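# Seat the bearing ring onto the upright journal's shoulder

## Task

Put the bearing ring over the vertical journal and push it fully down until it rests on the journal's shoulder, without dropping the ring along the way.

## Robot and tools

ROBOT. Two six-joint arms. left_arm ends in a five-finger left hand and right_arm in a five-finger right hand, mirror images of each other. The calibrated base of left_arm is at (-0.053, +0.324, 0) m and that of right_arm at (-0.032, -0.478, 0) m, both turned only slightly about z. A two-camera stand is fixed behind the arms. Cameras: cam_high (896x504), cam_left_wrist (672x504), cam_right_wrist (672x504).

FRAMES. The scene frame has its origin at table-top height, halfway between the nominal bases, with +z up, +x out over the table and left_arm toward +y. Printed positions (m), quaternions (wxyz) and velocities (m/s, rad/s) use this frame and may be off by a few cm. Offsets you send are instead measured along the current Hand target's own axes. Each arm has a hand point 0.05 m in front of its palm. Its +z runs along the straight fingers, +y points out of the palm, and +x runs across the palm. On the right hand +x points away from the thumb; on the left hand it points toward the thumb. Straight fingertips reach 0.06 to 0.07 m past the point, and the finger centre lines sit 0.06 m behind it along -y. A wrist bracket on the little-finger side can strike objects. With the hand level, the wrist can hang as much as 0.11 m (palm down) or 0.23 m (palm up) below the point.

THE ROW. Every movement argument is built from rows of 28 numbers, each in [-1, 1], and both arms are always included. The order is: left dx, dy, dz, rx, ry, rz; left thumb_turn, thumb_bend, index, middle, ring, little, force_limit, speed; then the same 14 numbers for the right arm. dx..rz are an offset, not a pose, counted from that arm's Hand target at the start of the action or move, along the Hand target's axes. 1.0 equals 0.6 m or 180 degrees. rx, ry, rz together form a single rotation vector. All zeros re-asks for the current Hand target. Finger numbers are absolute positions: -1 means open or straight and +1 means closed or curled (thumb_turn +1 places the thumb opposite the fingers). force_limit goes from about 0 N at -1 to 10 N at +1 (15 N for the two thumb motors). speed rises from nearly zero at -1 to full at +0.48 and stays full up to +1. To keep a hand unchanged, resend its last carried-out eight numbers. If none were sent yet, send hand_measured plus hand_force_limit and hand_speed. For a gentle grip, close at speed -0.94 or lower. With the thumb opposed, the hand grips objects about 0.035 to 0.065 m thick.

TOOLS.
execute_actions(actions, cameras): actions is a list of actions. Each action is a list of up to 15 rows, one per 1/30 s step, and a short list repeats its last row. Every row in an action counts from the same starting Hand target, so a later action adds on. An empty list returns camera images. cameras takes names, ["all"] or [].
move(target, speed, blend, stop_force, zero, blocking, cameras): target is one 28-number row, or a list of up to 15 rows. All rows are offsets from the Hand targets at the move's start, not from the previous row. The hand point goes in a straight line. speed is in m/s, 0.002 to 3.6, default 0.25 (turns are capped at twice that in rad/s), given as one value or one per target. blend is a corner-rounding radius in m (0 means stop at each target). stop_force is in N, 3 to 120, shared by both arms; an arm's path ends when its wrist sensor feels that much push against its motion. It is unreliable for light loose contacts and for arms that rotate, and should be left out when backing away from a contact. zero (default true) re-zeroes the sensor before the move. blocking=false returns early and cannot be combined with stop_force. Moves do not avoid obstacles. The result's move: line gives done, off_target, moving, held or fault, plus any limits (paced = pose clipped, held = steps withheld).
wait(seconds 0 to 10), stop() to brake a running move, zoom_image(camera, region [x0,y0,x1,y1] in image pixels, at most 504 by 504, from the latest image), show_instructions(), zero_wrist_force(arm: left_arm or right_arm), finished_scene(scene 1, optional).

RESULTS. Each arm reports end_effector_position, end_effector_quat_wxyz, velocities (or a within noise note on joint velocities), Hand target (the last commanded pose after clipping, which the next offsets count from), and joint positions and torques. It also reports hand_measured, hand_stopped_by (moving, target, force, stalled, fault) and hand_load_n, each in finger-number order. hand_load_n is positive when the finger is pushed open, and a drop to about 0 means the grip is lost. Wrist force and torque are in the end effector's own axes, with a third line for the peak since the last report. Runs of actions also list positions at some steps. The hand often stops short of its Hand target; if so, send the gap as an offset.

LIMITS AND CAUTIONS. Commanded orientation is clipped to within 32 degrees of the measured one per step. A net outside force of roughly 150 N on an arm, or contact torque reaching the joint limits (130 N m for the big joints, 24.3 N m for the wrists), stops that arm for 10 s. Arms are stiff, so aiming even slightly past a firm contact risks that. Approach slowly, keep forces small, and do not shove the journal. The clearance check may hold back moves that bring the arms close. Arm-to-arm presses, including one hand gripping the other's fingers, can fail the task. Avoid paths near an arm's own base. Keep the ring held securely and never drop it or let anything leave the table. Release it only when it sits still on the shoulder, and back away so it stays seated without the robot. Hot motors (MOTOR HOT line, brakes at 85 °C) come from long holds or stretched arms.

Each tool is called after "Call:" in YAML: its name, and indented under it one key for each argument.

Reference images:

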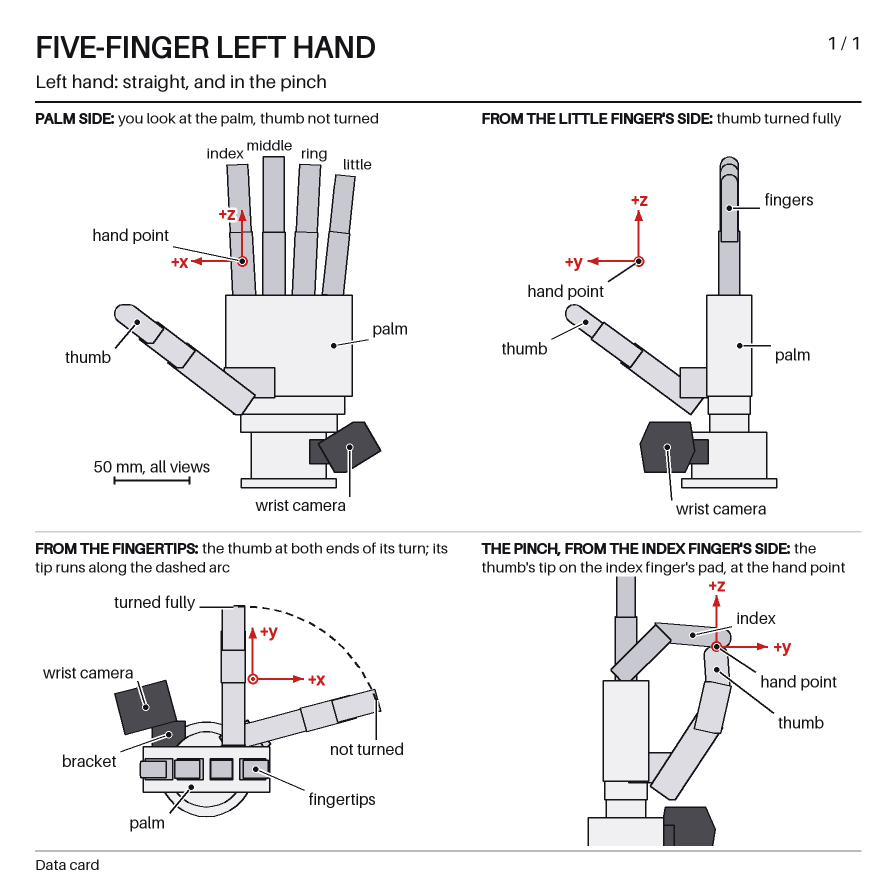

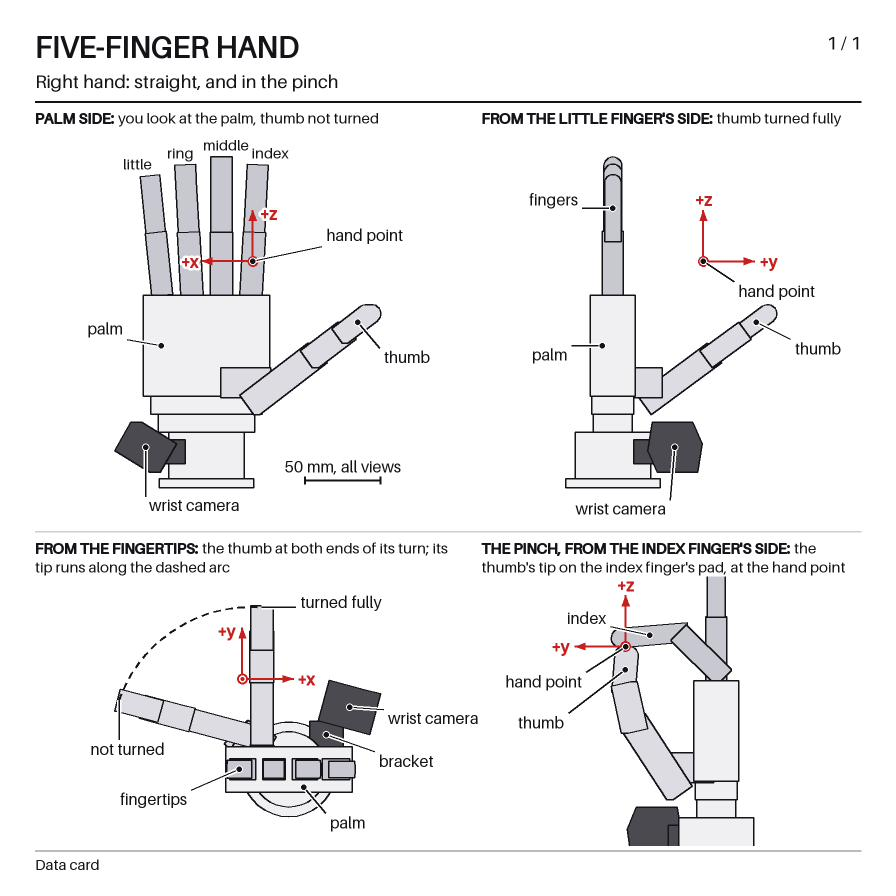

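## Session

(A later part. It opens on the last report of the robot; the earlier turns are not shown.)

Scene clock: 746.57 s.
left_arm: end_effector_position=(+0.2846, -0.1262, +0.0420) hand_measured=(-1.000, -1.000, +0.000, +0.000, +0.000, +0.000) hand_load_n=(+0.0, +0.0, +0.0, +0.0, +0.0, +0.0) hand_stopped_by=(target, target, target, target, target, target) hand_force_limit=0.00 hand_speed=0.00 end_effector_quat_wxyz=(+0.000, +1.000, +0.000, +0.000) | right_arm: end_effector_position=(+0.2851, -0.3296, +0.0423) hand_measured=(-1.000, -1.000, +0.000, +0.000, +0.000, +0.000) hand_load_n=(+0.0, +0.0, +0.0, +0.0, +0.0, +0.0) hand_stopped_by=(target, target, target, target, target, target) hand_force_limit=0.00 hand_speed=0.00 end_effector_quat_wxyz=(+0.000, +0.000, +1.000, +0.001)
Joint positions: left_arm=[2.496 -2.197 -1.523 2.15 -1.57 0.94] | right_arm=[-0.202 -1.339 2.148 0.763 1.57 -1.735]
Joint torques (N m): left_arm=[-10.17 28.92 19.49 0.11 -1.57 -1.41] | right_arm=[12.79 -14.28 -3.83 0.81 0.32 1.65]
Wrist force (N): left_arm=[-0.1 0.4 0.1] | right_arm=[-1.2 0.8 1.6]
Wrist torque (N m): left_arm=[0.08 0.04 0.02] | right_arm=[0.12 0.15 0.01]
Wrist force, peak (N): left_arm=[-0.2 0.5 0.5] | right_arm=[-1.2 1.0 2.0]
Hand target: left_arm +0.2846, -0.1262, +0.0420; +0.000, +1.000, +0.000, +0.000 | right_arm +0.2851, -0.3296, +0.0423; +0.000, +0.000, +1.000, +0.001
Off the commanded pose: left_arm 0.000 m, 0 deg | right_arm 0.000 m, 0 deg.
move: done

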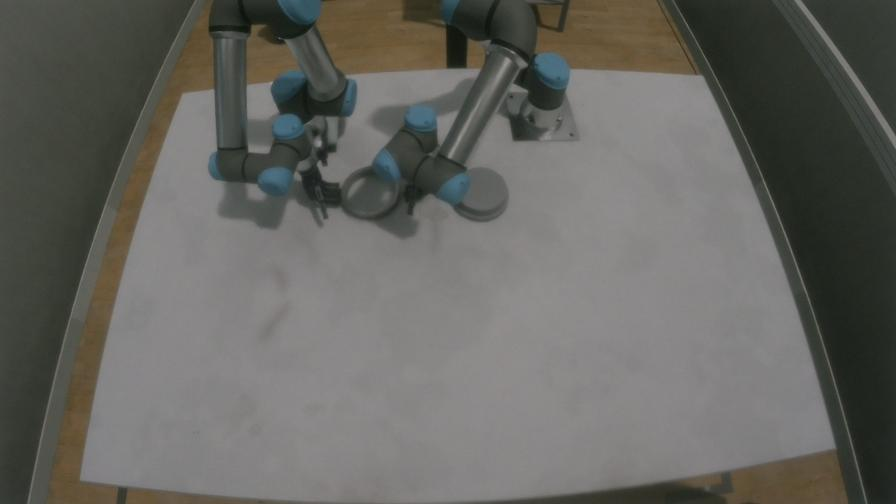

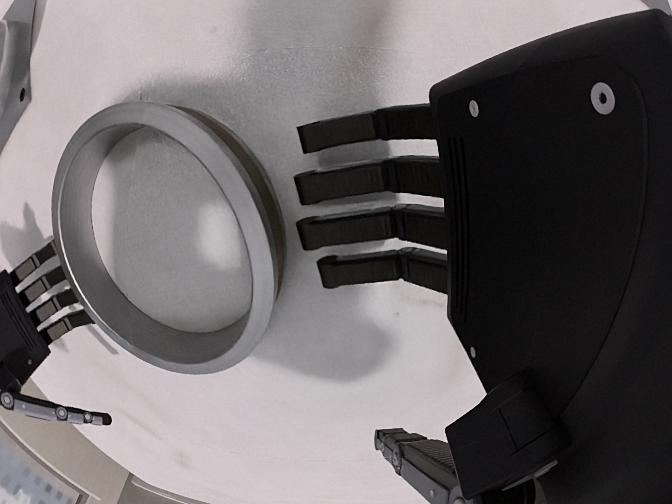

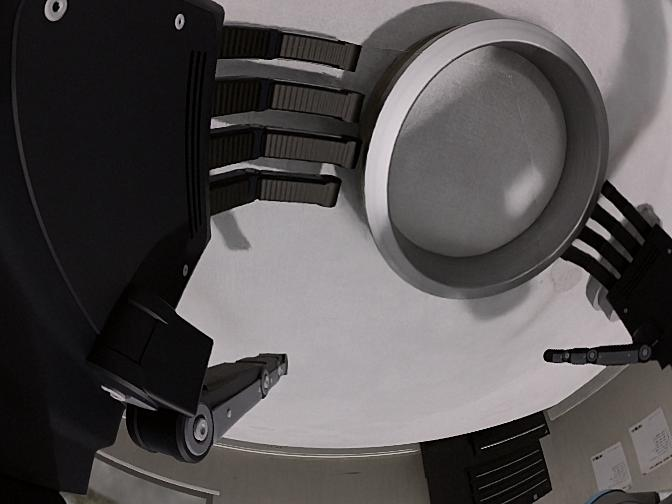

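Call:
move:
  target: [0.0283,0,0,0,0,0,-1,-1,0,0,0,0,0,0,-0.0283,0,0,0,0,0,-1,-1,0,0,0,0,0,0]
  speed: 0.05
  stop_force: 6
  cameras: ["cam_left_wrist","cam_right_wrist"]

Call:
zoom_image:
  camera: "cam_left_wrist"
  region: [180, 80, 440, 360]

Call:
zoom_image:
  camera: "cam_right_wrist"
  region: [200, 20, 460, 300]

Scene clock: 774.67 s.
left_arm: end_effector_position=(+0.3016, -0.1262, +0.0420) hand_measured=(-1.000, -1.000, +0.000, +0.000, +0.000, +0.000) hand_load_n=(+0.0, +0.0, +0.0, +0.0, +0.0, +0.0) hand_stopped_by=(target, target, target, target, target, target) hand_force_limit=0.00 hand_speed=0.00 end_effector_quat_wxyz=(+0.000, +1.000, +0.000, +0.000) | right_arm: end_effector_position=(+0.3021, -0.3297, +0.0423) hand_measured=(-1.000, -1.000, +0.000, +0.000, +0.000, +0.000) hand_load_n=(+0.0, +0.0, +0.0, +0.0, +0.0, +0.0) hand_stopped_by=(target, target, target, target, target, target) hand_force_limit=0.00 hand_speed=0.00 end_effector_quat_wxyz=(+0.000, +0.000, +1.000, +0.001)
Joint positions: left_arm=[2.517 -2.219 -1.484 2.133 -1.57 0.961] | right_arm=[-0.192 -1.304 2.1 0.776 1.57 -1.725]
Joint torques (N m): left_arm=[12.66 29.64 20.27 -4.95 -1.53 1.53] | right_arm=[12.87 -15.7 -15.78 3.85 -0.1 1.71]
Wrist force (N): left_arm=[-0.2 0.4 0.3] | right_arm=[-1.3 0.9 1.1]
Wrist torque (N m): left_arm=[0.07 0.06 -0.06] | right_arm=[0.16 0.18 0.00]
Wrist force, peak (N): left_arm=[-0.1 0.7 0.4] | right_arm=[-1.5 1.1 1.8]
Hand target: left_arm +0.3016, -0.1262, +0.0420; +0.000, +1.000, +0.000, +0.000 | right_arm +0.3021, -0.3297, +0.0423; +0.000, +0.000, +1.000, +0.001
Off the commanded pose: left_arm 0.000 m, 0 deg | right_arm 0.000 m, 0 deg.
move: done
Images, in order (width x height): cam_left_wrist 672x504, cam_right_wrist 672x504.

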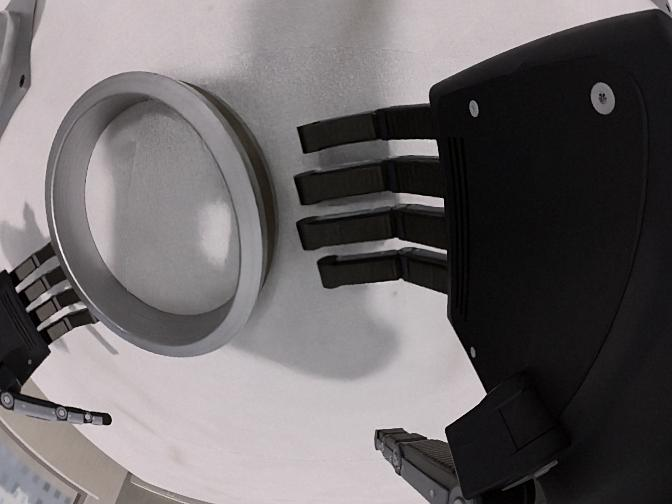

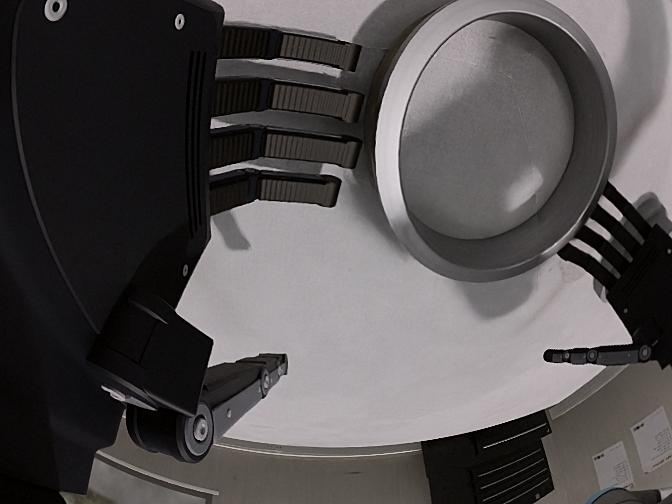

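Scaled by 1.800 from the camera's 672x504 image, which has a finer 960x720 frame.

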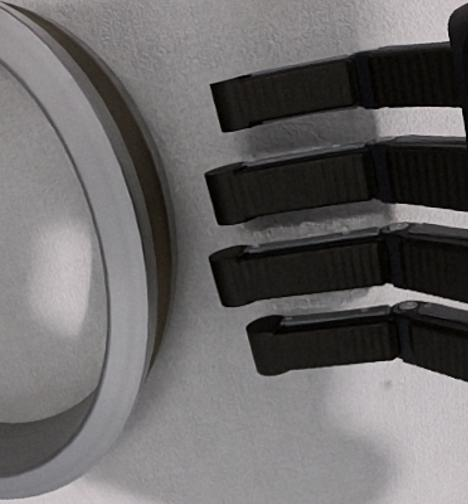

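Scaled by 1.800 from the camera's 672x504 image, which has a finer 960x720 frame.

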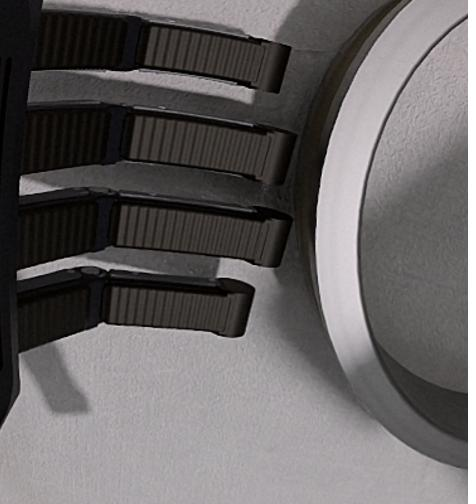

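Call:
move:
  target: [0,0.03,0,0,0,0,-1,-1,0,0,0,0,0,0,0,0.03,0,0,0,0,-1,-1,0,0,0,0,0,0]
  speed: 0.015
  stop_force: 9
  cameras: ["cam_left_wrist","cam_right_wrist"]

Call:
zoom_image:
  camera: "cam_left_wrist"
  region: [180, 80, 440, 360]

Call:
zoom_image:
  camera: "cam_right_wrist"
  region: [200, 20, 460, 300]

Scene clock: 810.43 s.
left_arm: end_effector_position=(+0.3016, -0.1399, +0.0420) hand_measured=(-1.000, -1.000, +0.000, +0.000, +0.000, +0.000) hand_load_n=(+0.0, +0.0, +0.0, +3.5, +0.5, +0.0) hand_stopped_by=(target, target, target, target, target, target) hand_force_limit=0.00 hand_speed=0.00 end_effector_quat_wxyz=(+0.000, +1.000, +0.000, +0.000) | right_arm: end_effector_position=(+0.3021, -0.3160, +0.0423) hand_measured=(-1.000, -1.000, +0.000, +0.000, +0.000, +0.000) hand_load_n=(+0.0, +0.0, +0.0, +3.5, +4.0, +0.0) hand_stopped_by=(target, target, target, target, target, target) hand_force_limit=0.00 hand_speed=0.00 end_effector_quat_wxyz=(+0.000, +0.000, +1.000, +0.001)
Joint positions: left_arm=[2.494 -2.241 -1.445 2.116 -1.57 0.938] | right_arm=[-0.146 -1.296 2.088 0.779 1.57 -1.678]
Joint torques (N m): left_arm=[10.15 47.75 8.32 0.72 1.73 1.53] | right_arm=[-10.7 -28.33 -4.3 1.66 -2.42 -1.19]
Wrist force (N): left_arm=[-0.1 -5.5 2.1] | right_arm=[-1.5 -4.6 5.7]
Wrist torque (N m): left_arm=[-0.03 0.08 0.17] | right_arm=[0.13 -0.04 -0.05]
Wrist force, peak (N): left_arm=[0.6 -13.8 1.3] | right_arm=[-0.8 -11.9 5.8]
Hand target: left_arm +0.3016, -0.1399, +0.0420; +0.000, +1.000, +0.000, +0.000 (not the last commanded pose) | right_arm +0.3021, -0.3160, +0.0423; +0.000, +0.000, +1.000, +0.001 (not the last commanded pose)
Off the commanded pose: left_arm 0.004 m, 0 deg | right_arm 0.004 m, 0 deg.
move: contact (left_arm, right_arm)
Images, in order (width x height): cam_left_wrist 672x504, cam_right_wrist 672x504.

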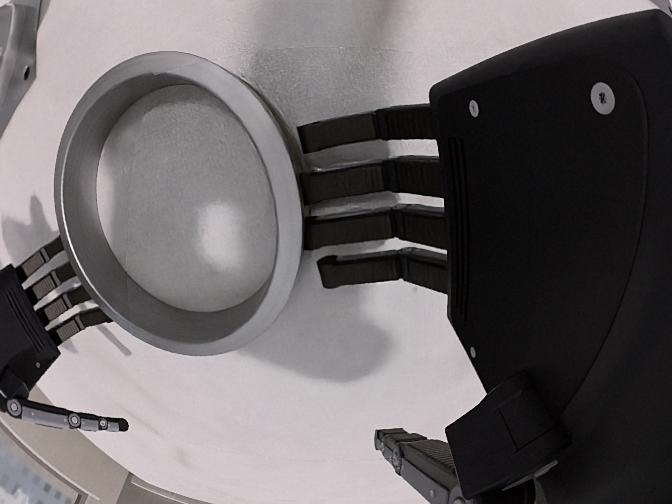

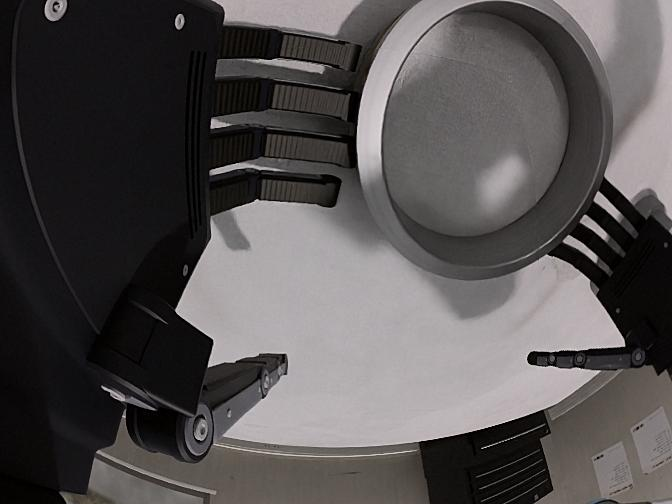

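Scaled by 1.800 from the camera's 672x504 image, which has a finer 960x720 frame.

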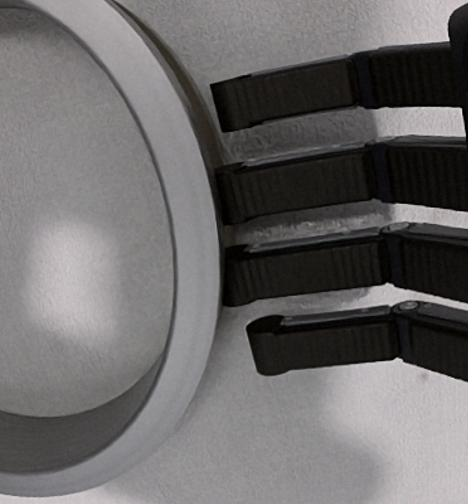

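Scaled by 1.800 from the camera's 672x504 image, which has a finer 960x720 frame.

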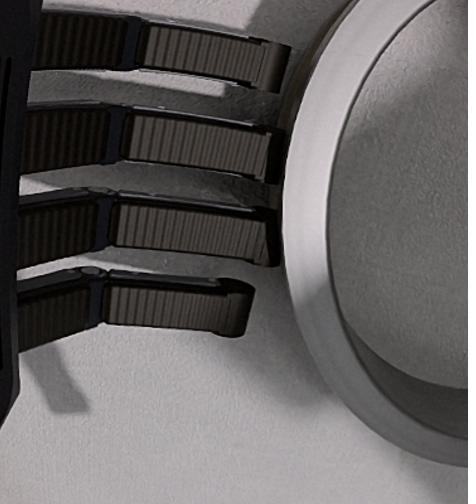

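Call:
move:
  target: [0,0.0015,0,0,0,0,-1,-1,0,0,0,0,0,0,0,0.0015,0,0,0,0,-1,-1,0,0,0,0,0,0]
  speed: 0.01

Scene clock: 825.57 s.
left_arm: end_effector_position=(+0.3016, -0.1407, +0.0420) hand_measured=(-1.000, -1.000, +0.000, +0.000, +0.000, +0.000) hand_load_n=(+0.0, +0.0, +0.0, +5.5, +2.5, +0.0) hand_stopped_by=(target, target, target, target, target, target) hand_force_limit=0.00 hand_speed=0.00 end_effector_quat_wxyz=(+0.000, +1.000, +0.000, +0.000) | right_arm: end_effector_position=(+0.3021, -0.3151, +0.0423) hand_measured=(-1.000, -1.000, +0.000, +0.000, +0.000, +0.000) hand_load_n=(+0.0, +0.0, +0.5, +4.5, +7.5, +0.0) hand_stopped_by=(target, target, target, target, target, target) hand_force_limit=0.00 hand_speed=0.00 end_effector_quat_wxyz=(+0.000, +0.000, +1.000, +0.001)
Joint positions: left_arm=[2.493 -2.243 -1.443 2.115 -1.57 0.937] | right_arm=[-0.143 -1.295 2.087 0.78 1.57 -1.675]
Joint torques (N m): left_arm=[-15.65 32.01 23.56 -2.65 1.99 -1.5] | right_arm=[16.76 -16.95 -16.02 5.01 -2.67 1.79]
Wrist force (N): left_arm=[0.2 -18.0 1.9] | right_arm=[-1.5 -15.8 6.1]
Wrist torque (N m): left_arm=[-0.16 0.14 0.59] | right_arm=[0.16 -0.04 -0.59]
Wrist force, peak (N): left_arm=[0.2 -18.0 1.9] | right_arm=[-1.5 -15.8 6.1]
Hand target: left_arm +0.3016, -0.1408, +0.0420; +0.000, +1.000, +0.000, +0.000 | right_arm +0.3021, -0.3151, +0.0423; +0.000, +0.000, +1.000, +0.001
Off the commanded pose: left_arm 0.000 m, 0 deg | right_arm 0.000 m, 0 deg.
move: done

Call:
move:
  target: [0,0,-0.025,0,0,0,-1,-1,0,0,0,0,0,0,0,0,-0.025,0,0,0,-1,-1,0,0,0,0,0,0]
  speed: 0.03
  cameras: ["all"]

Call:
zoom_image:
  camera: "cam_high"
  region: [270, 130, 520, 240]

Scene clock: 833.97 s.
left_arm: end_effector_position=(+0.3015, -0.1408, +0.0570) hand_measured=(-1.000, -1.000, +0.000, +0.000, -0.002, +0.000) hand_load_n=(+0.0, -0.5, +0.0, +2.5, +11.0, +0.0) hand_stopped_by=(target, target, target, target, target, target) hand_force_limit=0.00 hand_speed=0.00 end_effector_quat_wxyz=(+0.000, +1.000, +0.000, +0.000) | right_arm: end_effector_position=(+0.3021, -0.3151, +0.0573) hand_measured=(-1.000, -1.000, +0.000, +0.000, -0.002, +0.000) hand_load_n=(+0.0, +0.0, +0.0, +1.5, +14.0, +0.0) hand_stopped_by=(target, target, target, target, target, target) hand_force_limit=0.00 hand_speed=0.00 end_effector_quat_wxyz=(+0.000, +0.000, +1.000, +0.001)
Joint positions: left_arm=[2.493 -2.225 -1.43 2.084 -1.57 0.937] | right_arm=[-0.142 -1.323 2.073 0.822 1.57 -1.675]
Joint torques (N m): left_arm=[-8.86 51.43 25.23 -3.3 2.11 -0.57] | right_arm=[8.35 -27.87 -17.69 4.98 -4.01 0.24]
Wrist force (N): left_arm=[-0.2 -17.7 7.1] | right_arm=[-1.2 -15.3 7.9]
Wrist torque (N m): left_arm=[-0.17 0.40 0.67] | right_arm=[0.19 -0.21 -0.61]
Wrist force, peak (N): left_arm=[-0.2 -17.7 7.1] | right_arm=[-1.1 -16.5 6.6]
Hand target: left_arm +0.3016, -0.1408, +0.0570; +0.000, +1.000, +0.000, +0.000 | right_arm +0.3021, -0.3151, +0.0573; +0.000, +0.000, +1.000, +0.001
Off the commanded pose: left_arm 0.000 m, 0 deg | right_arm 0.000 m, 0 deg.
move: done

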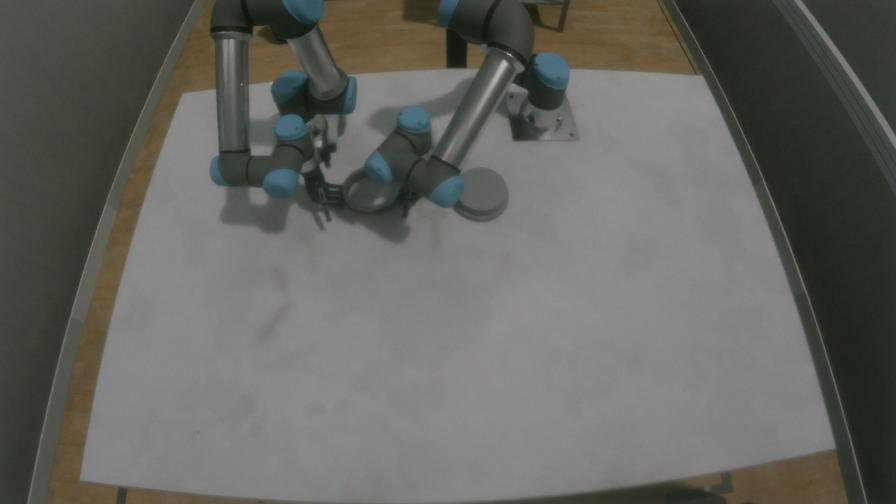

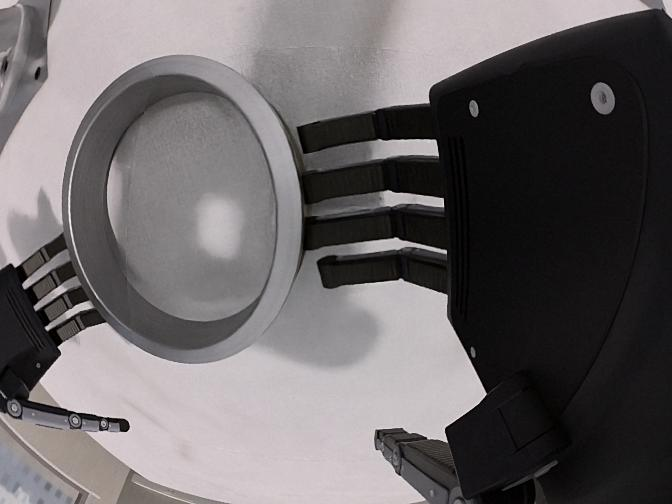

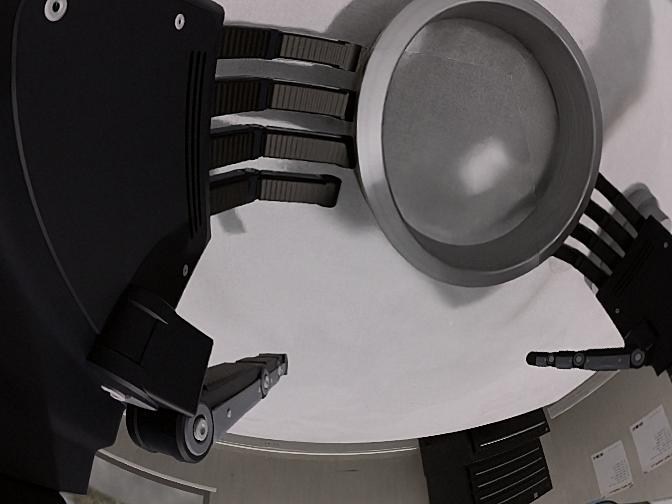

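Scaled by 2.016 from the camera's 896x504 image, which has a finer 1280x720 frame.

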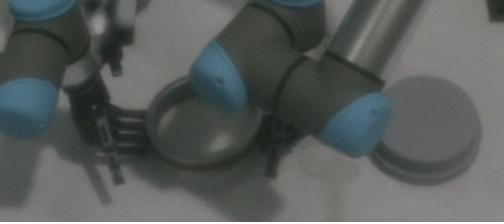

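Call:
move:
  target: [0,0,0.025,0,0,0,-1,-1,0,0,0,0,0,0,0,0,0.025,0,0,0,-1,-1,0,0,0,0,0,0]
  speed: 0.03

Call:
move:
  target:
    - [0,-0.02,0,0,0,0,-1,-1,0,0,0,0,0,0,0,-0.02,0,0,0,0,-1,-1,0,0,0,0,0,0]
    - [-0.0267,-0.02,0,0,0,0,-1,-1,0,0,0,0,0,0,0.0275,-0.02,0,0,0,0,-1,-1,0,0,0,0,0,0]
  speed: 0.04
  cameras: ["cam_left_wrist","cam_right_wrist"]

Scene clock: 886.90 s.
left_arm: end_effector_position=(+0.3016, -0.1408, +0.0421) hand_measured=(-1.000, -1.000, +0.000, +0.000, +0.000, +0.000) hand_load_n=(+0.0, +0.0, +0.5, +4.0, +3.0, +0.0) hand_stopped_by=(target, target, target, target, target, target) hand_force_limit=0.00 hand_speed=0.00 end_effector_quat_wxyz=(+0.000, +1.000, +0.000, +0.000) | right_arm: end_effector_position=(+0.3021, -0.3151, +0.0424) hand_measured=(-1.000, -1.000, +0.000, +0.000, -0.002, +0.000) hand_load_n=(+0.0, +0.0, +0.0, +4.5, +8.0, +0.0) hand_stopped_by=(target, target, target, target, target, target) hand_force_limit=0.00 hand_speed=0.00 end_effector_quat_wxyz=(+0.000, +0.000, +1.000, +0.001)
Joint positions: left_arm=[2.493 -2.243 -1.443 2.115 -1.57 0.937] | right_arm=[-0.143 -1.296 2.087 0.78 1.57 -1.675]
Joint torques (N m): left_arm=[3.26 33.64 9.43 1.17 1.69 0.11] | right_arm=[0.11 -17.6 -5.91 1.88 -3.69 1.48]
Wrist force (N): left_arm=[0.3 -12.6 2.3] | right_arm=[-1.0 -11.7 7.7]
Wrist torque (N m): left_arm=[-0.11 0.12 0.46] | right_arm=[0.21 -0.11 -0.47]
Wrist force, peak (N): left_arm=[-0.3 -17.7 7.3] | right_arm=[-1.1 -15.5 8.0]
Hand target: left_arm +0.3016, -0.1408, +0.0420; +0.000, +1.000, +0.000, +0.000 | right_arm +0.3021, -0.3151, +0.0423; +0.000, +0.000, +1.000, +0.001
Off the commanded pose: left_arm 0.000 m, 0 deg | right_arm 0.000 m, 0 deg.
move: done

Scene clock: 888.43 s.
left_arm: end_effector_position=(+0.2856, -0.1288, +0.0420) hand_measured=(-1.000, -1.000, +0.000, +0.000, +0.000, +0.000) hand_load_n=(+0.0, +0.0, +0.0, +0.0, +0.0, +0.0) hand_stopped_by=(target, target, target, target, target, target) hand_force_limit=0.00 hand_speed=0.00 end_effector_quat_wxyz=(+0.000, +1.000, +0.000, +0.000) | right_arm: end_effector_position=(+0.2857, -0.3271, +0.0423) hand_measured=(-1.000, -1.000, +0.000, +0.000, +0.000, +0.000) hand_load_n=(+0.0, +0.0, +0.0, +0.5, +0.0, +0.0) hand_stopped_by=(target, target, target, target, target, target) hand_force_limit=0.00 hand_speed=0.00 end_effector_quat_wxyz=(+0.000, +0.000, +1.000, +0.001)
Joint positions: left_arm=[2.493 -2.203 -1.514 2.146 -1.57 0.937] | right_arm=[-0.192 -1.336 2.144 0.764 1.57 -1.725]
Joint torques (N m): left_arm=[-11.38 45.37 6.96 0.4 -0.12 -1.07] | right_arm=[-12.09 -25.07 -4.68 0.9 -1.37 -1.36]
Wrist force (N): left_arm=[-0.1 0.4 0.4] | right_arm=[-0.9 0.9 1.7]
Wrist torque (N m): left_arm=[0.06 0.04 0.03] | right_arm=[0.12 0.11 0.17]
Wrist force, peak (N): left_arm=[0.4 -12.5 2.2] | right_arm=[-1.1 -11.9 7.6]
Hand target: left_arm +0.2855, -0.1288, +0.0420; +0.000, +1.000, +0.000, +0.000 | right_arm +0.2856, -0.3271, +0.0423; +0.000, +0.000, +1.000, +0.001
Off the commanded pose: left_arm 0.000 m, 0 deg | right_arm 0.000 m, 0 deg.
move: done
Images, in order (width x height): cam_left_wrist 672x504, cam_right_wrist 672x504.

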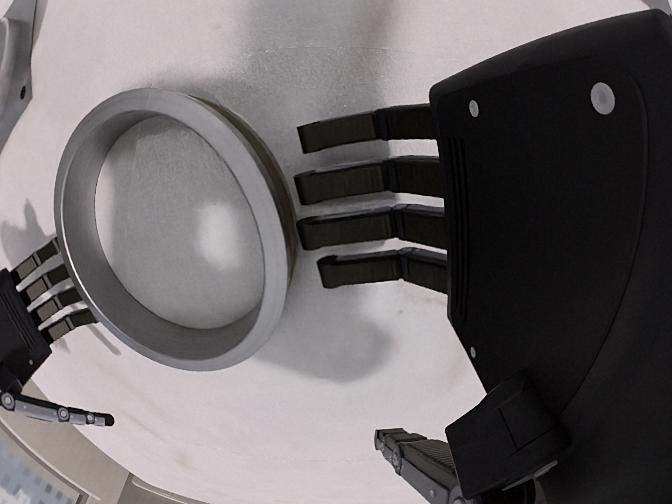

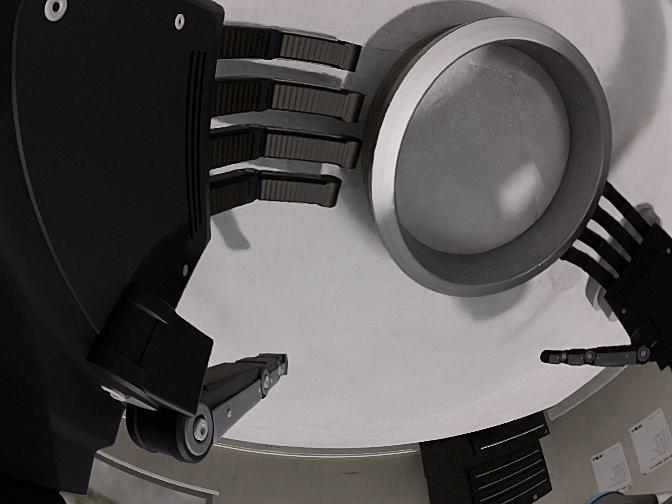

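Call:
move:
  target: [0,0.03,0,0,0,0,-1,-1,0,0,0,0,0,0,0,0.03,0,0,0,0,-1,-1,0,0,0,0,0,0]
  speed: 0.015
  stop_force: 9
  cameras: ["cam_left_wrist","cam_right_wrist"]

Call:
zoom_image:
  camera: "cam_left_wrist"
  region: [180, 80, 440, 360]

Call:
zoom_image:
  camera: "cam_right_wrist"
  region: [200, 20, 460, 300]

Scene clock: 931.27 s.
left_arm: end_effector_position=(+0.2855, -0.1369, +0.0420) hand_measured=(-1.000, -1.000, +0.000, +0.000, +0.000, +0.000) hand_load_n=(+0.0, +0.0, +0.0, +4.5, +0.0, +0.0) hand_stopped_by=(target, target, target, target, target, target) hand_force_limit=0.00 hand_speed=0.00 end_effector_quat_wxyz=(+0.000, +1.000, +0.000, +0.000) | right_arm: end_effector_position=(+0.2856, -0.3189, +0.0423) hand_measured=(-1.000, -1.000, +0.000, +0.000, +0.000, +0.000) hand_load_n=(+0.0, +0.0, +0.0, +5.5, +0.0, +0.0) hand_stopped_by=(target, target, target, target, target, target) hand_force_limit=0.00 hand_speed=0.00 end_effector_quat_wxyz=(+0.000, +0.000, +1.000, +0.001)
Joint positions: left_arm=[2.48 -2.216 -1.491 2.136 -1.57 0.924] | right_arm=[-0.163 -1.331 2.137 0.765 1.57 -1.695]
Joint torques (N m): left_arm=[10.71 46.53 8.42 0.78 1.26 1.39] | right_arm=[-10.88 -26.67 -4.34 1.57 -1.75 -1.26]
Wrist force (N): left_arm=[0.1 -5.3 2.0] | right_arm=[-1.8 -4.2 4.9]
Wrist torque (N m): left_arm=[0.01 0.09 0.14] | right_arm=[0.18 0.07 0.01]
Wrist force, peak (N): left_arm=[-0.1 -13.2 0.7] | right_arm=[-2.0 -12.4 3.6]
Hand target: left_arm +0.2855, -0.1369, +0.0420; +0.000, +1.000, +0.000, +0.000 (not the last commanded pose) | right_arm +0.2856, -0.3189, +0.0423; +0.000, +0.000, +1.000, +0.001 (not the last commanded pose)
Off the commanded pose: left_arm 0.010 m, 0 deg | right_arm 0.010 m, 0 deg.
move: contact (left_arm, right_arm)
Images, in order (width x height): cam_left_wrist 672x504, cam_right_wrist 672x504.

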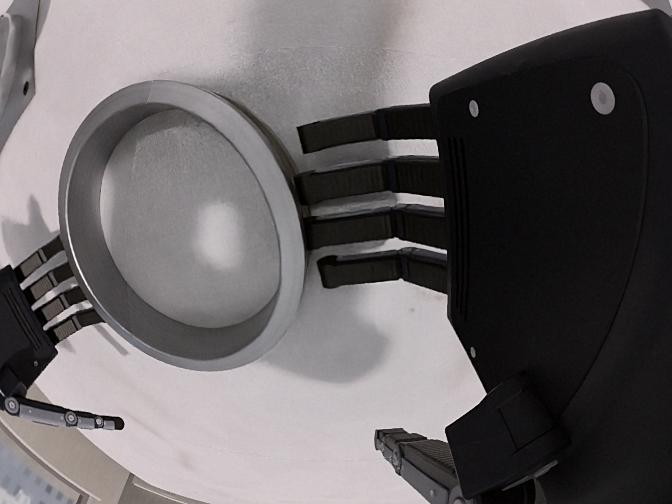

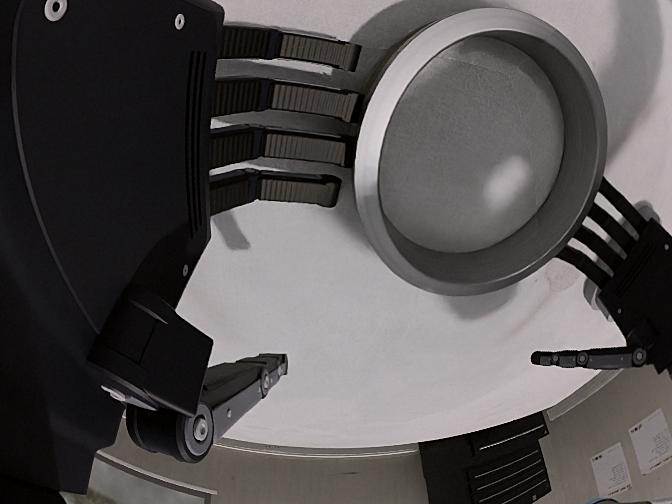

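Scaled by 1.800 from the camera's 672x504 image, which has a finer 960x720 frame.

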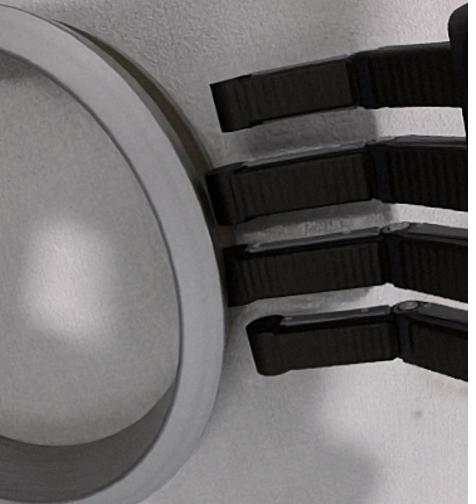

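Scaled by 1.800 from the camera's 672x504 image, which has a finer 960x720 frame.

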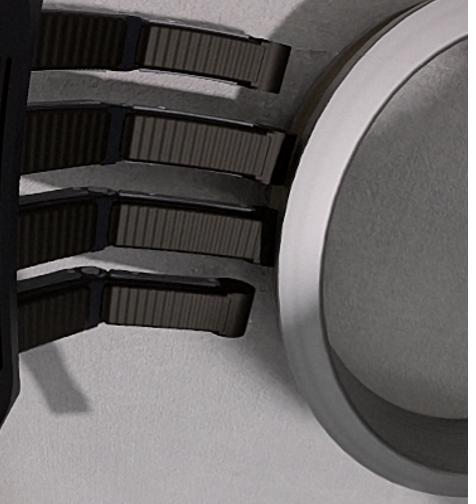

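Call:
move:
  target:
    - [0,-0.02,0,0,0,0,-1,-1,0,0,0,0,0,0,0,-0.02,0,0,0,0,-1,-1,0,0,0,0,0,0]
    - [0,-0.02,0,0,0,-0.0389,-1,-1,0,0,0,0,0,0,0,-0.02,0,0,0,0.0389,-1,-1,0,0,0,0,0,0]
  speed: 0.04

Call:
move:
  target: [-0.0024,0.03,0,0,0,0,-1,-1,0,0,0,0,0,0,0.0024,0.03,0,0,0,0,-1,-1,0,0,0,0,0,0]
  speed: 0.015
  stop_force: 9
  cameras: ["cam_left_wrist","cam_right_wrist"]

Scene clock: 969.27 s.
left_arm: end_effector_position=(+0.2855, -0.1250, +0.0420) hand_measured=(-1.000, -1.000, +0.000, +0.000, +0.000, +0.000) hand_load_n=(+0.0, +0.0, +0.0, +0.0, +0.0, +0.0) hand_stopped_by=(target, target, target, target, target, target) hand_force_limit=0.00 hand_speed=0.00 end_effector_quat_wxyz=(+0.000, +0.998, +0.061, +0.000) | right_arm: end_effector_position=(+0.2856, -0.3309, +0.0423) hand_measured=(-1.000, -1.000, +0.000, +0.000, +0.000, +0.000) hand_load_n=(+0.0, +0.0, +0.0, +0.0, +0.0, +0.0) hand_stopped_by=(target, target, target, target, target, target) hand_force_limit=0.00 hand_speed=0.00 end_effector_quat_wxyz=(+0.000, +0.061, +0.998, +0.001)
Joint positions: left_arm=[2.484 -2.194 -1.529 2.152 -1.57 0.806] | right_arm=[-0.195 -1.351 2.164 0.758 1.569 -1.606]
Joint torques (N m): left_arm=[-9.43 44.38 6.93 0.19 0.74 -1.55] | right_arm=[13.06 -25.31 -3.84 0.78 0.22 1.77]
Wrist force (N): left_arm=[0.1 0.4 0.5] | right_arm=[-1.2 0.5 1.4]
Wrist torque (N m): left_arm=[0.06 0.00 0.04] | right_arm=[0.08 0.17 0.00]
Wrist force, peak (N): left_arm=[0.0 -5.6 2.2] | right_arm=[-1.7 -4.3 5.4]
Hand target: left_arm +0.2855, -0.1249, +0.0420; +0.000, +0.998, +0.061, +0.000 | right_arm +0.2856, -0.3309, +0.0423; +0.000, +0.061, +0.998, +0.001
Off the commanded pose: left_arm 0.000 m, 0 deg | right_arm 0.000 m, 0 deg.
move: done

Scene clock: 970.97 s.
left_arm: end_effector_position=(+0.2859, -0.1342, +0.0420) hand_measured=(-1.000, -1.000, +0.000, +0.000, +0.000, +0.000) hand_load_n=(+0.0, +0.0, +0.0, +5.0, +0.0, +0.0) hand_stopped_by=(target, target, target, target, target, target) hand_force_limit=0.00 hand_speed=0.00 end_effector_quat_wxyz=(+0.000, +0.998, +0.061, +0.000) | right_arm: end_effector_position=(+0.2860, -0.3218, +0.0423) hand_measured=(-1.000, -1.000, +0.000, +0.000, +0.000, +0.000) hand_load_n=(+0.0, +0.0, +0.0, +4.5, +2.0, +0.0) hand_stopped_by=(target, target, target, target, target, target) hand_force_limit=0.00 hand_speed=0.00 end_effector_quat_wxyz=(+0.000, +0.061, +0.998, +0.001)
Joint positions: left_arm=[2.469 -2.21 -1.501 2.14 -1.57 0.791] | right_arm=[-0.161 -1.344 2.154 0.761 1.57 -1.571]
Joint torques (N m): left_arm=[9.42 46.39 8.77 0.69 3.23 1.46] | right_arm=[-11.42 -26.51 -3.88 1.49 -3.22 -1.25]
Wrist force (N): left_arm=[1.0 -6.0 2.1] | right_arm=[-2.0 -4.9 5.4]
Wrist torque (N m): left_arm=[0.01 0.08 0.17] | right_arm=[0.12 0.01 -0.01]
Wrist force, peak (N): left_arm=[2.1 -13.8 0.7] | right_arm=[-2.5 -11.5 4.6]
Hand target: left_arm +0.2859, -0.1342, +0.0420; +0.000, +0.998, +0.061, +0.000 (not the last commanded pose) | right_arm +0.2860, -0.3218, +0.0423; +0.000, +0.061, +0.998, +0.001 (not the last commanded pose)
Off the commanded pose: left_arm 0.009 m, 0 deg | right_arm 0.009 m, 0 deg.
move: contact (left_arm, right_arm)
Images, in order (width x height): cam_left_wrist 672x504, cam_right_wrist 672x504.

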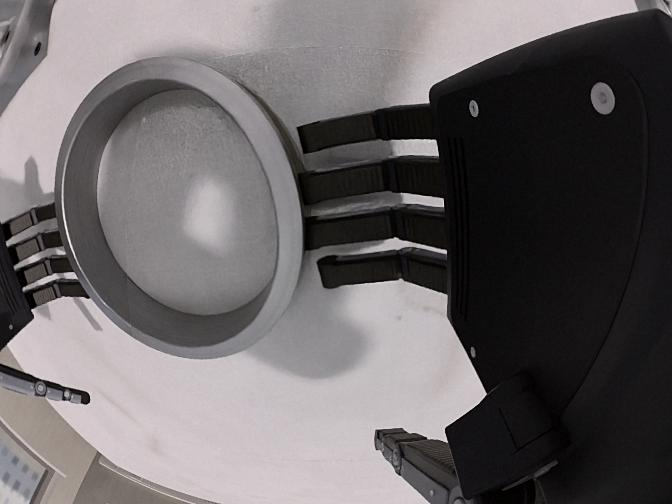

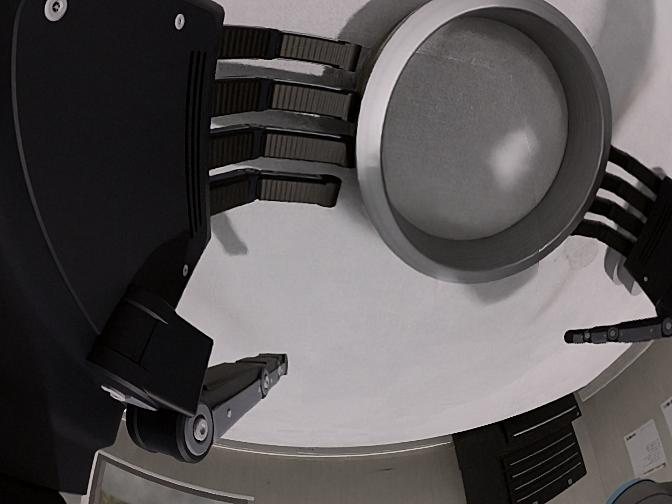

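Call:
move:
  target: [0,0.0015,0,0,0,0,-1,-1,0,0,0,0,0,0,0,0.0015,0,0,0,0,-1,-1,0,0,0,0,0,0]
  speed: 0.01

Call:
move:
  target: [0,0,-0.01,0,0,0,-1,-1,0,0,0,0,0,0,0,0,-0.01,0,0,0,-1,-1,0,0,0,0,0,0]
  speed: 0.02

Scene clock: 978.57 s.
left_arm: end_effector_position=(+0.2860, -0.1351, +0.0420) hand_measured=(-1.000, -1.000, +0.000, +0.000, +0.000, +0.000) hand_load_n=(+0.0, +0.0, +0.0, +7.0, +1.0, +0.0) hand_stopped_by=(target, target, target, target, target, target) hand_force_limit=0.00 hand_speed=0.00 end_effector_quat_wxyz=(+0.000, +0.998, +0.061, +0.000) | right_arm: end_effector_position=(+0.2861, -0.3209, +0.0423) hand_measured=(-1.000, -1.000, +0.000, +0.000, +0.000, +0.000) hand_load_n=(+0.0, +0.0, +0.0, +6.0, +4.5, +0.0) hand_stopped_by=(target, target, target, target, target, target) hand_force_limit=0.00 hand_speed=0.00 end_effector_quat_wxyz=(+0.000, +0.061, +0.998, +0.001)
Joint positions: left_arm=[2.468 -2.211 -1.498 2.139 -1.57 0.789] | right_arm=[-0.158 -1.343 2.153 0.761 1.57 -1.568]
Joint torques (N m): left_arm=[-15.52 30.84 25.73 -2.5 2.8 -1.19] | right_arm=[16.66 -15.02 -15.65 4.74 -2.68 1.42]
Wrist force (N): left_arm=[2.0 -18.5 1.3] | right_arm=[-3.1 -17.6 5.6]
Wrist torque (N m): left_arm=[-0.16 0.12 0.55] | right_arm=[0.15 -0.05 -0.54]
Wrist force, peak (N): left_arm=[2.0 -18.5 1.3] | right_arm=[-3.1 -17.6 5.6]
Hand target: left_arm +0.2860, -0.1351, +0.0420; +0.000, +0.998, +0.061, +0.000 | right_arm +0.2861, -0.3209, +0.0423; +0.000, +0.061, +0.998, +0.001
Off the commanded pose: left_arm 0.000 m, 0 deg | right_arm 0.000 m, 0 deg.
move: done

Scene clock: 979.37 s.
left_arm: end_effector_position=(+0.2860, -0.1351, +0.0480) hand_measured=(-1.000, -1.000, +0.000, -0.002, +0.000, +0.000) hand_load_n=(+0.0, +0.0, +0.0, +11.0, +4.5, +0.0) hand_stopped_by=(target, target, target, target, target, target) hand_force_limit=0.00 hand_speed=0.00 end_effector_quat_wxyz=(+0.000, +0.998, +0.061, +0.000) | right_arm: end_effector_position=(+0.2861, -0.3209, +0.0483) hand_measured=(-1.000, -1.000, +0.000, +0.000, +0.000, +0.000) hand_load_n=(+0.0, +0.0, +0.0, +6.5, +7.0, +0.0) hand_stopped_by=(target, target, target, target, target, target) hand_force_limit=0.00 hand_speed=0.00 end_effector_quat_wxyz=(+0.000, +0.061, +0.998, +0.001)
Joint positions: left_arm=[2.468 -2.204 -1.494 2.127 -1.57 0.789] | right_arm=[-0.157 -1.355 2.147 0.779 1.57 -1.568]
Joint torques (N m): left_arm=[-13.04 48.21 24.45 -2.71 2.92 -1.03] | right_arm=[14.55 -27.39 -15.81 5.09 -3.86 1]
Wrist force (N): left_arm=[1.7 -18.6 7.5] | right_arm=[-3.1 -16.4 8.3]
Wrist torque (N m): left_arm=[-0.13 0.36 0.58] | right_arm=[0.13 -0.16 -0.49]
Wrist force, peak (N): left_arm=[1.7 -18.6 7.5] | right_arm=[-3.6 -17.7 6.2]
Hand target: left_arm +0.2860, -0.1351, +0.0480; +0.000, +0.998, +0.061, +0.000 | right_arm +0.2861, -0.3209, +0.0483; +0.000, +0.061, +0.998, +0.001
Off the commanded pose: left_arm 0.000 m, 0 deg | right_arm 0.000 m, 0 deg.
move: done

Call:
move:
  target: [0,0,-0.1333,0,0,0,-1,-1,0,0,0,0,0,0,0,0,-0.1333,0,0,0,-1,-1,0,0,0,0,0,0]
  speed: 0.04
  cameras: ["all"]

Call:
zoom_image:
  camera: "cam_high"
  region: [270, 90, 520, 240]

Scene clock: 996.73 s.
left_arm: end_effector_position=(+0.2860, -0.1351, +0.1280) hand_measured=(-1.000, -1.000, +0.000, -0.002, +0.000, +0.000) hand_load_n=(+0.0, +0.0, +0.0, +11.0, +4.5, +0.0) hand_stopped_by=(target, target, target, target, target, target) hand_force_limit=0.00 hand_speed=0.00 end_effector_quat_wxyz=(+0.000, +0.998, +0.061, +0.000) | right_arm: end_effector_position=(+0.2861, -0.3210, +0.1282) hand_measured=(-1.000, -1.000, +0.000, +0.000, +0.000, +0.000) hand_load_n=(+0.0, +0.0, +0.0, +6.5, +7.0, +0.0) hand_stopped_by=(target, target, target, target, target, target) hand_force_limit=0.00 hand_speed=0.00 end_effector_quat_wxyz=(+0.000, +0.061, +0.998, +0.001)
Joint positions: left_arm=[2.468 -2.118 -1.409 1.956 -1.57 0.789] | right_arm=[-0.158 -1.491 2.05 1.013 1.57 -1.568]
Joint torques (N m): left_arm=[7.19 48.07 27.51 -2.62 4.93 1.41] | right_arm=[-9.02 -23.2 -19.95 4.55 -5.14 -1.2]
Wrist force (N): left_arm=[1.7 -17.9 7.3] | right_arm=[-3.1 -15.8 7.5]
Wrist torque (N m): left_arm=[-0.10 0.34 0.55] | right_arm=[0.20 -0.16 -0.50]
Wrist force, peak (N): left_arm=[1.9 -19.0 7.4] | right_arm=[-3.2 -16.7 8.2]
Hand target: left_arm +0.2860, -0.1351, +0.1280; +0.000, +0.998, +0.061, +0.000 | right_arm +0.2861, -0.3210, +0.1283; +0.000, +0.061, +0.998, +0.001
Off the commanded pose: left_arm 0.000 m, 0 deg | right_arm 0.000 m, 0 deg.
move: done

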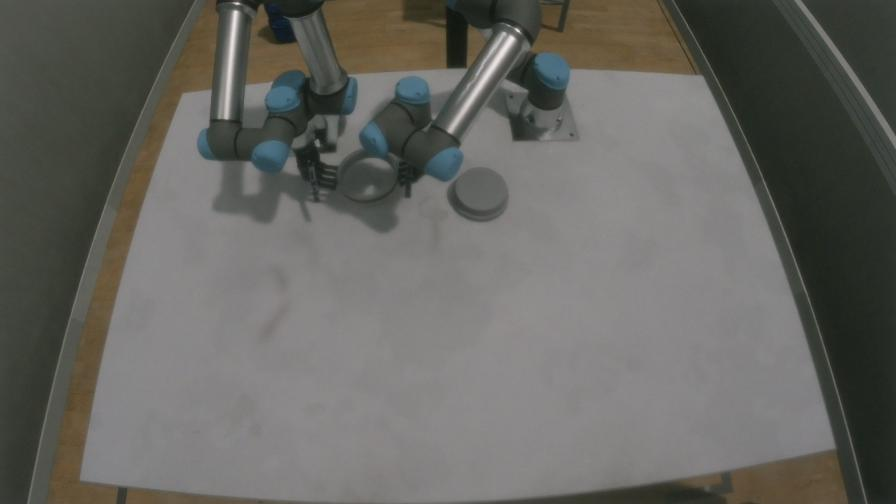

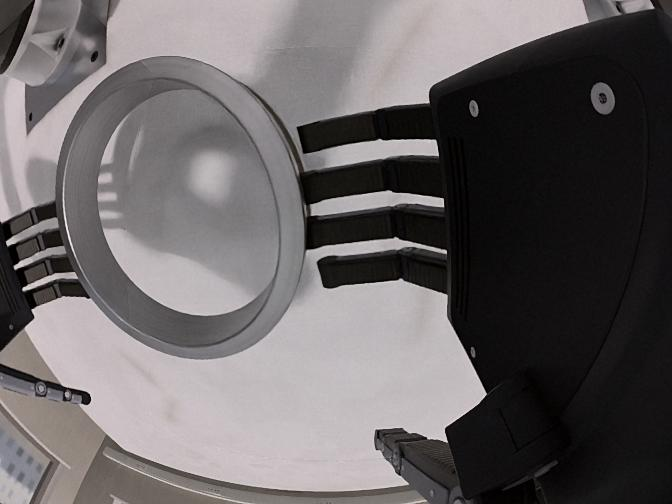

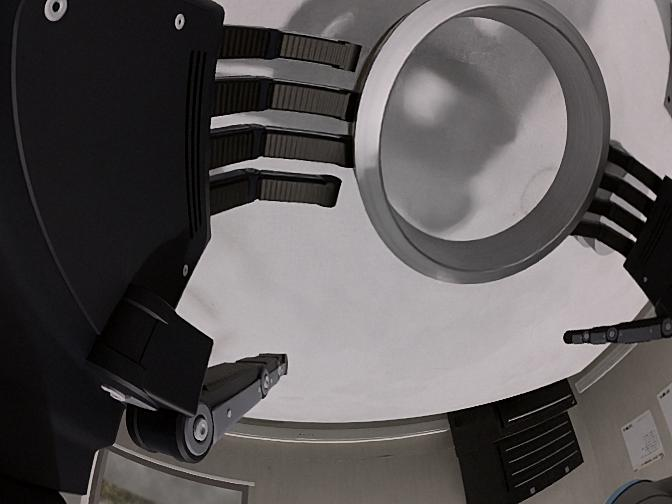

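Scaled by 2.016 from the camera's 896x504 image, which has a finer 1280x720 frame.

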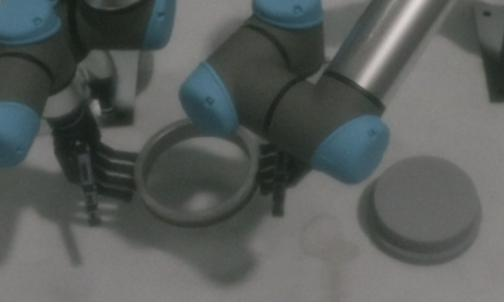

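Call:
move:
  target: [0.01292,-0.08237,0,0,0,0,-1,-1,0,0,0,0,0,0,0.00740,0.08305,0,0,0,0,-1,-1,0,0,0,0,0,0]
  speed: 0.05

Scene clock: 1035.80 s.
left_arm: end_effector_position=(+0.2877, -0.0851, +0.1280) hand_measured=(-1.000, -1.000, +0.000, -0.002, +0.000, +0.000) hand_load_n=(+0.0, +0.0, +0.0, +11.0, +5.0, +0.0) hand_stopped_by=(target, target, target, target, target, target) hand_force_limit=0.00 hand_speed=0.00 end_effector_quat_wxyz=(+0.000, +0.998, +0.061, +0.000) | right_arm: end_effector_position=(+0.2878, -0.2710, +0.1284) hand_measured=(-1.000, -1.000, +0.000, +0.000, +0.000, +0.000) hand_load_n=(+0.0, +0.0, +0.0, +6.5, +7.0, +0.0) hand_stopped_by=(target, target, target, target, target, target) hand_force_limit=0.00 hand_speed=0.00 end_effector_quat_wxyz=(+0.000, +0.061, +0.998, +0.001)
Joint positions: left_arm=[2.558 -2.032 -1.543 2.005 -1.57 0.879] | right_arm=[0.022 -1.438 1.989 1.02 1.569 -1.389]
Joint torques (N m): left_arm=[5.43 43.84 13.2 2.17 5.7 1.78] | right_arm=[16.51 -15.79 -20.41 4.34 -2.73 1.52]
Wrist force (N): left_arm=[1.6 -18.4 7.5] | right_arm=[-3.0 -16.5 8.1]
Wrist torque (N m): left_arm=[-0.11 0.37 0.49] | right_arm=[0.11 -0.19 -0.52]
Wrist force, peak (N): left_arm=[1.7 -19.6 7.4] | right_arm=[-3.0 -16.8 8.0]
Hand target: left_arm +0.2877, -0.0851, +0.1280; +0.000, +0.998, +0.061, +0.000 | right_arm +0.2878, -0.2710, +0.1284; +0.000, +0.061, +0.998, +0.001
Off the commanded pose: left_arm 0.000 m, 0 deg | right_arm 0.000 m, 0 deg.
move: done


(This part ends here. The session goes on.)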